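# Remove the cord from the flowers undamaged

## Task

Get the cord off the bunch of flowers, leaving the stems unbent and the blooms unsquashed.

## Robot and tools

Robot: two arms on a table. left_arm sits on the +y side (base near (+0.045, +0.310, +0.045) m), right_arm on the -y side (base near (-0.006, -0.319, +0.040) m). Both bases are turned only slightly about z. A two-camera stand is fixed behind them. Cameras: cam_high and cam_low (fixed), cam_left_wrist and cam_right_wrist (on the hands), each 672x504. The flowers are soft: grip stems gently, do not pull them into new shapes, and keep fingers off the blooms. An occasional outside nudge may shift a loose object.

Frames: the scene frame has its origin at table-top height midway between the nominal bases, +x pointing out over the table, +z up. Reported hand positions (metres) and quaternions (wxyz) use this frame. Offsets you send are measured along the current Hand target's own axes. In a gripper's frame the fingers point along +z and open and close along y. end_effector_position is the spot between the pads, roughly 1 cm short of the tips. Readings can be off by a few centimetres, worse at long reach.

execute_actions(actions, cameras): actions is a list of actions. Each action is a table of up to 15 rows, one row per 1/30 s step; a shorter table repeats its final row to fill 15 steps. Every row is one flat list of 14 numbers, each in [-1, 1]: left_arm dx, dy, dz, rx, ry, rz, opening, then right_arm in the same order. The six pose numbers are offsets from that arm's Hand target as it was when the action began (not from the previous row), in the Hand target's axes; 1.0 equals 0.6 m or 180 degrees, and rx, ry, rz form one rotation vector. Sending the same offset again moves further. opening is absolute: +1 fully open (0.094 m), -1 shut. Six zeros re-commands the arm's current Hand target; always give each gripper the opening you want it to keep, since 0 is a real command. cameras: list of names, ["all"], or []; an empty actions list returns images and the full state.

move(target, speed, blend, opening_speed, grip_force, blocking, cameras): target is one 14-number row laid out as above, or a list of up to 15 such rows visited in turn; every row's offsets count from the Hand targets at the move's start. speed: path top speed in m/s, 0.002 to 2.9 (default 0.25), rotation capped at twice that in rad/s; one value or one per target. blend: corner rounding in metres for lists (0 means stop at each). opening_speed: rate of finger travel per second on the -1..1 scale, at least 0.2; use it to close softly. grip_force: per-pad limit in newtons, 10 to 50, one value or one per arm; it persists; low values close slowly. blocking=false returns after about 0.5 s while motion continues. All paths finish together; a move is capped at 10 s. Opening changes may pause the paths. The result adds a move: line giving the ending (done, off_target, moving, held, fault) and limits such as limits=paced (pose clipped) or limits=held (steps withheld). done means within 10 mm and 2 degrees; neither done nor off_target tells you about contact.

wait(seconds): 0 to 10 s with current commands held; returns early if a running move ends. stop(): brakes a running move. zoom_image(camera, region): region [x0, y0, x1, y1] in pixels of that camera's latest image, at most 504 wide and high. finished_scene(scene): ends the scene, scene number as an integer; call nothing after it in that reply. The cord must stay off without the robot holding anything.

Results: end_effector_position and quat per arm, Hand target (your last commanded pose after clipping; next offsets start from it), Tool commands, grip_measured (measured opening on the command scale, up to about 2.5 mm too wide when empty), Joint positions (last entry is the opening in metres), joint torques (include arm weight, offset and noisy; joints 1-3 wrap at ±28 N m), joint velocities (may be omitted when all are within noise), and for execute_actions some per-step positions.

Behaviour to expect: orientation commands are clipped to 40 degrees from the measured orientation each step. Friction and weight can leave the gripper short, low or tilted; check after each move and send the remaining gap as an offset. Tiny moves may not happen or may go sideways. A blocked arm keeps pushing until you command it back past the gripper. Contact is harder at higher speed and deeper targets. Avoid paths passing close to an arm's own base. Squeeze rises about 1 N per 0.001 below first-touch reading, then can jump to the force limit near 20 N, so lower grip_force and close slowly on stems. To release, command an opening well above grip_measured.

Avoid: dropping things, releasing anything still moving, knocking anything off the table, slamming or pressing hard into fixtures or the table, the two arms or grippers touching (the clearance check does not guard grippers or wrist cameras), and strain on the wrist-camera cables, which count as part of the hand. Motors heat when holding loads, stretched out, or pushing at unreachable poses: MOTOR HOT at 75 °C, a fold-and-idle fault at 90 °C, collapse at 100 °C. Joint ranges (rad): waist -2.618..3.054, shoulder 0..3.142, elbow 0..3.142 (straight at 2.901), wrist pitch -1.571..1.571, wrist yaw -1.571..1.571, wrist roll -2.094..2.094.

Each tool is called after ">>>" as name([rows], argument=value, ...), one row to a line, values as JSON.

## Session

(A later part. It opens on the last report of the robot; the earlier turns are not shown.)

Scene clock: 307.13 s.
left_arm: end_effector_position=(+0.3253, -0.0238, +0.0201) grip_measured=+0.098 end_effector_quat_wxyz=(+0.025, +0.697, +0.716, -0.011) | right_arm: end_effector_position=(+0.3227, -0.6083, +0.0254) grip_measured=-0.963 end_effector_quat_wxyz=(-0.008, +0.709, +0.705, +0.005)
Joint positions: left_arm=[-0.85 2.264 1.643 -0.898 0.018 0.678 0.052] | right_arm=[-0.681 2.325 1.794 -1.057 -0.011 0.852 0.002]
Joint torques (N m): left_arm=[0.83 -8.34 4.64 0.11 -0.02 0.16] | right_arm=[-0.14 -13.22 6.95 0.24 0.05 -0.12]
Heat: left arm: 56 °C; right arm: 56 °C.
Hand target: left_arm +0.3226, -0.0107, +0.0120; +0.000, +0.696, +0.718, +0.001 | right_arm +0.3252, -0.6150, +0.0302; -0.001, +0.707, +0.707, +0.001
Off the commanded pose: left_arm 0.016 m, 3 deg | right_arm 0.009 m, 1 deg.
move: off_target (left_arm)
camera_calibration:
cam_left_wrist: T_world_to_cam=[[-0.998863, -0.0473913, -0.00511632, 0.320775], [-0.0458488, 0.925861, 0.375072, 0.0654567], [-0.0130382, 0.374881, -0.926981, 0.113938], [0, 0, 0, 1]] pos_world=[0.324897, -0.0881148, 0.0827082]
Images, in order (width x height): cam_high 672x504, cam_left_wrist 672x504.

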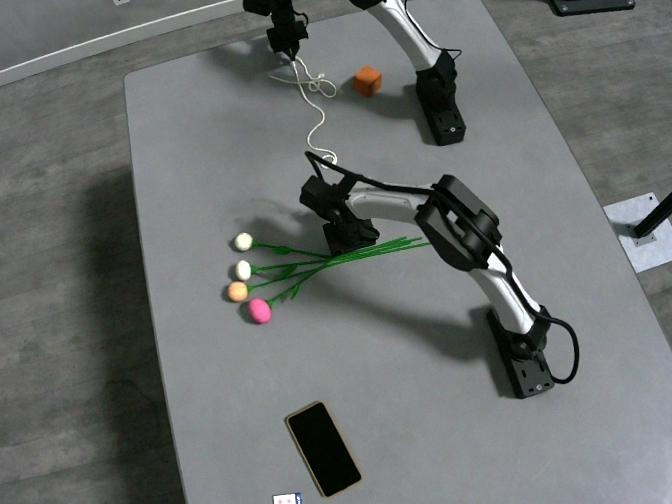

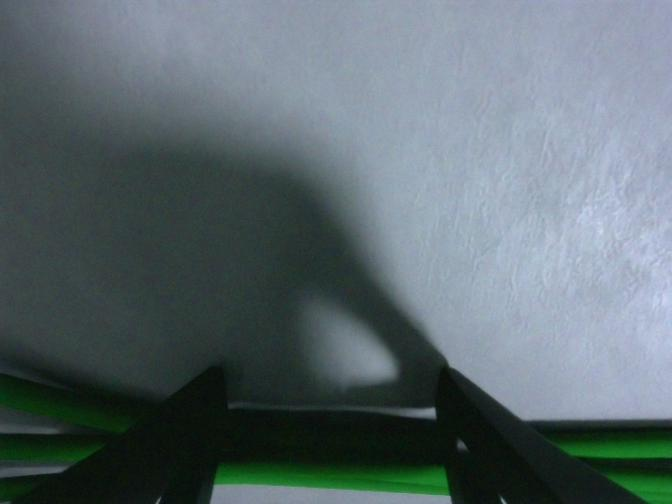

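Free. Lay the cord down inward on the table and release; retract left arm.

>>> move([
  [-0.05,0,-0.02,0,0,0,0.1,0.12,0,0.0,0,0,0,-1],
  [-0.05,0,-0.2,0,0,0,0.1,0.2,0,0.022,0,0,0,-1],
  [-0.05,0,-0.2,0,0,0,0.1,0.2,0,0.022,0,0,0,-0.3],
  [-0.05,0,-0.2,0,0,0,0.1,0.2,0,-0.15,0,0,0,-0.3],
], speed=0.12, cameras=["cam_high","cam_low"])

Scene clock: 316.80 s.
left_arm: end_effector_position=(+0.3187, -0.0355, +0.1058) grip_measured=+0.098 end_effector_quat_wxyz=(-0.032, +0.697, +0.716, -0.001) | right_arm: end_effector_position=(+0.3194, -0.4924, +0.1027) grip_measured=-0.303 end_effector_quat_wxyz=(-0.025, +0.703, +0.711, -0.004)
Joint positions: left_arm=[-0.882 2.34 2.12 -1.413 0.009 0.647 0.052] | right_arm=[-0.449 2.011 1.606 -1.215 -0.007 1.067 0.033]
Joint torques (N m): left_arm=[-0.2 -13.29 8.06 0.09 0.06 0.05] | right_arm=[0.32 -14.5 6.79 0.13 0.01 0.14]
Heat: left arm: 58 °C; right arm: 58 °C.
Hand target: left_arm +0.3232, -0.0408, +0.1321; +0.000, +0.697, +0.717, +0.001 | right_arm +0.3252, -0.4953, +0.1206; -0.001, +0.707, +0.708, +0.001
Off the commanded pose: left_arm 0.027 m, 4 deg | right_arm 0.019 m, 3 deg.
move: off_target (left_arm, right_arm)
Images, in order (width x height): cam_high 672x504, cam_low 672x504.

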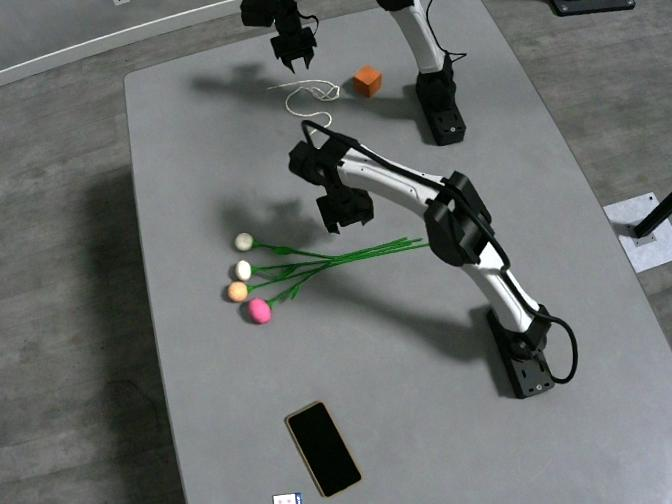

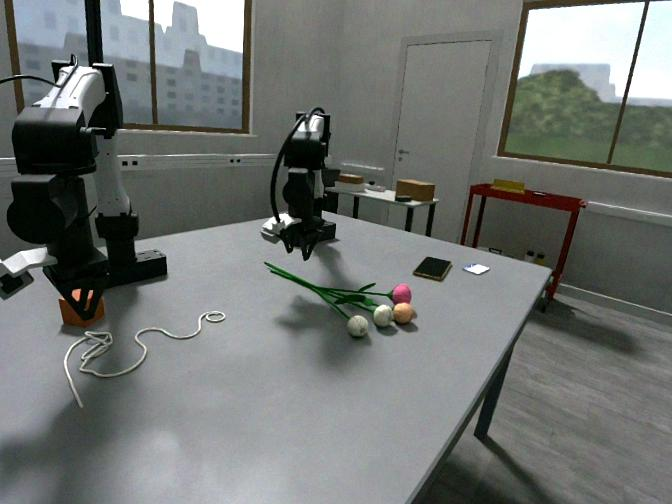

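>>> finished_scene(scene=2)

The scene is finished: the task was done.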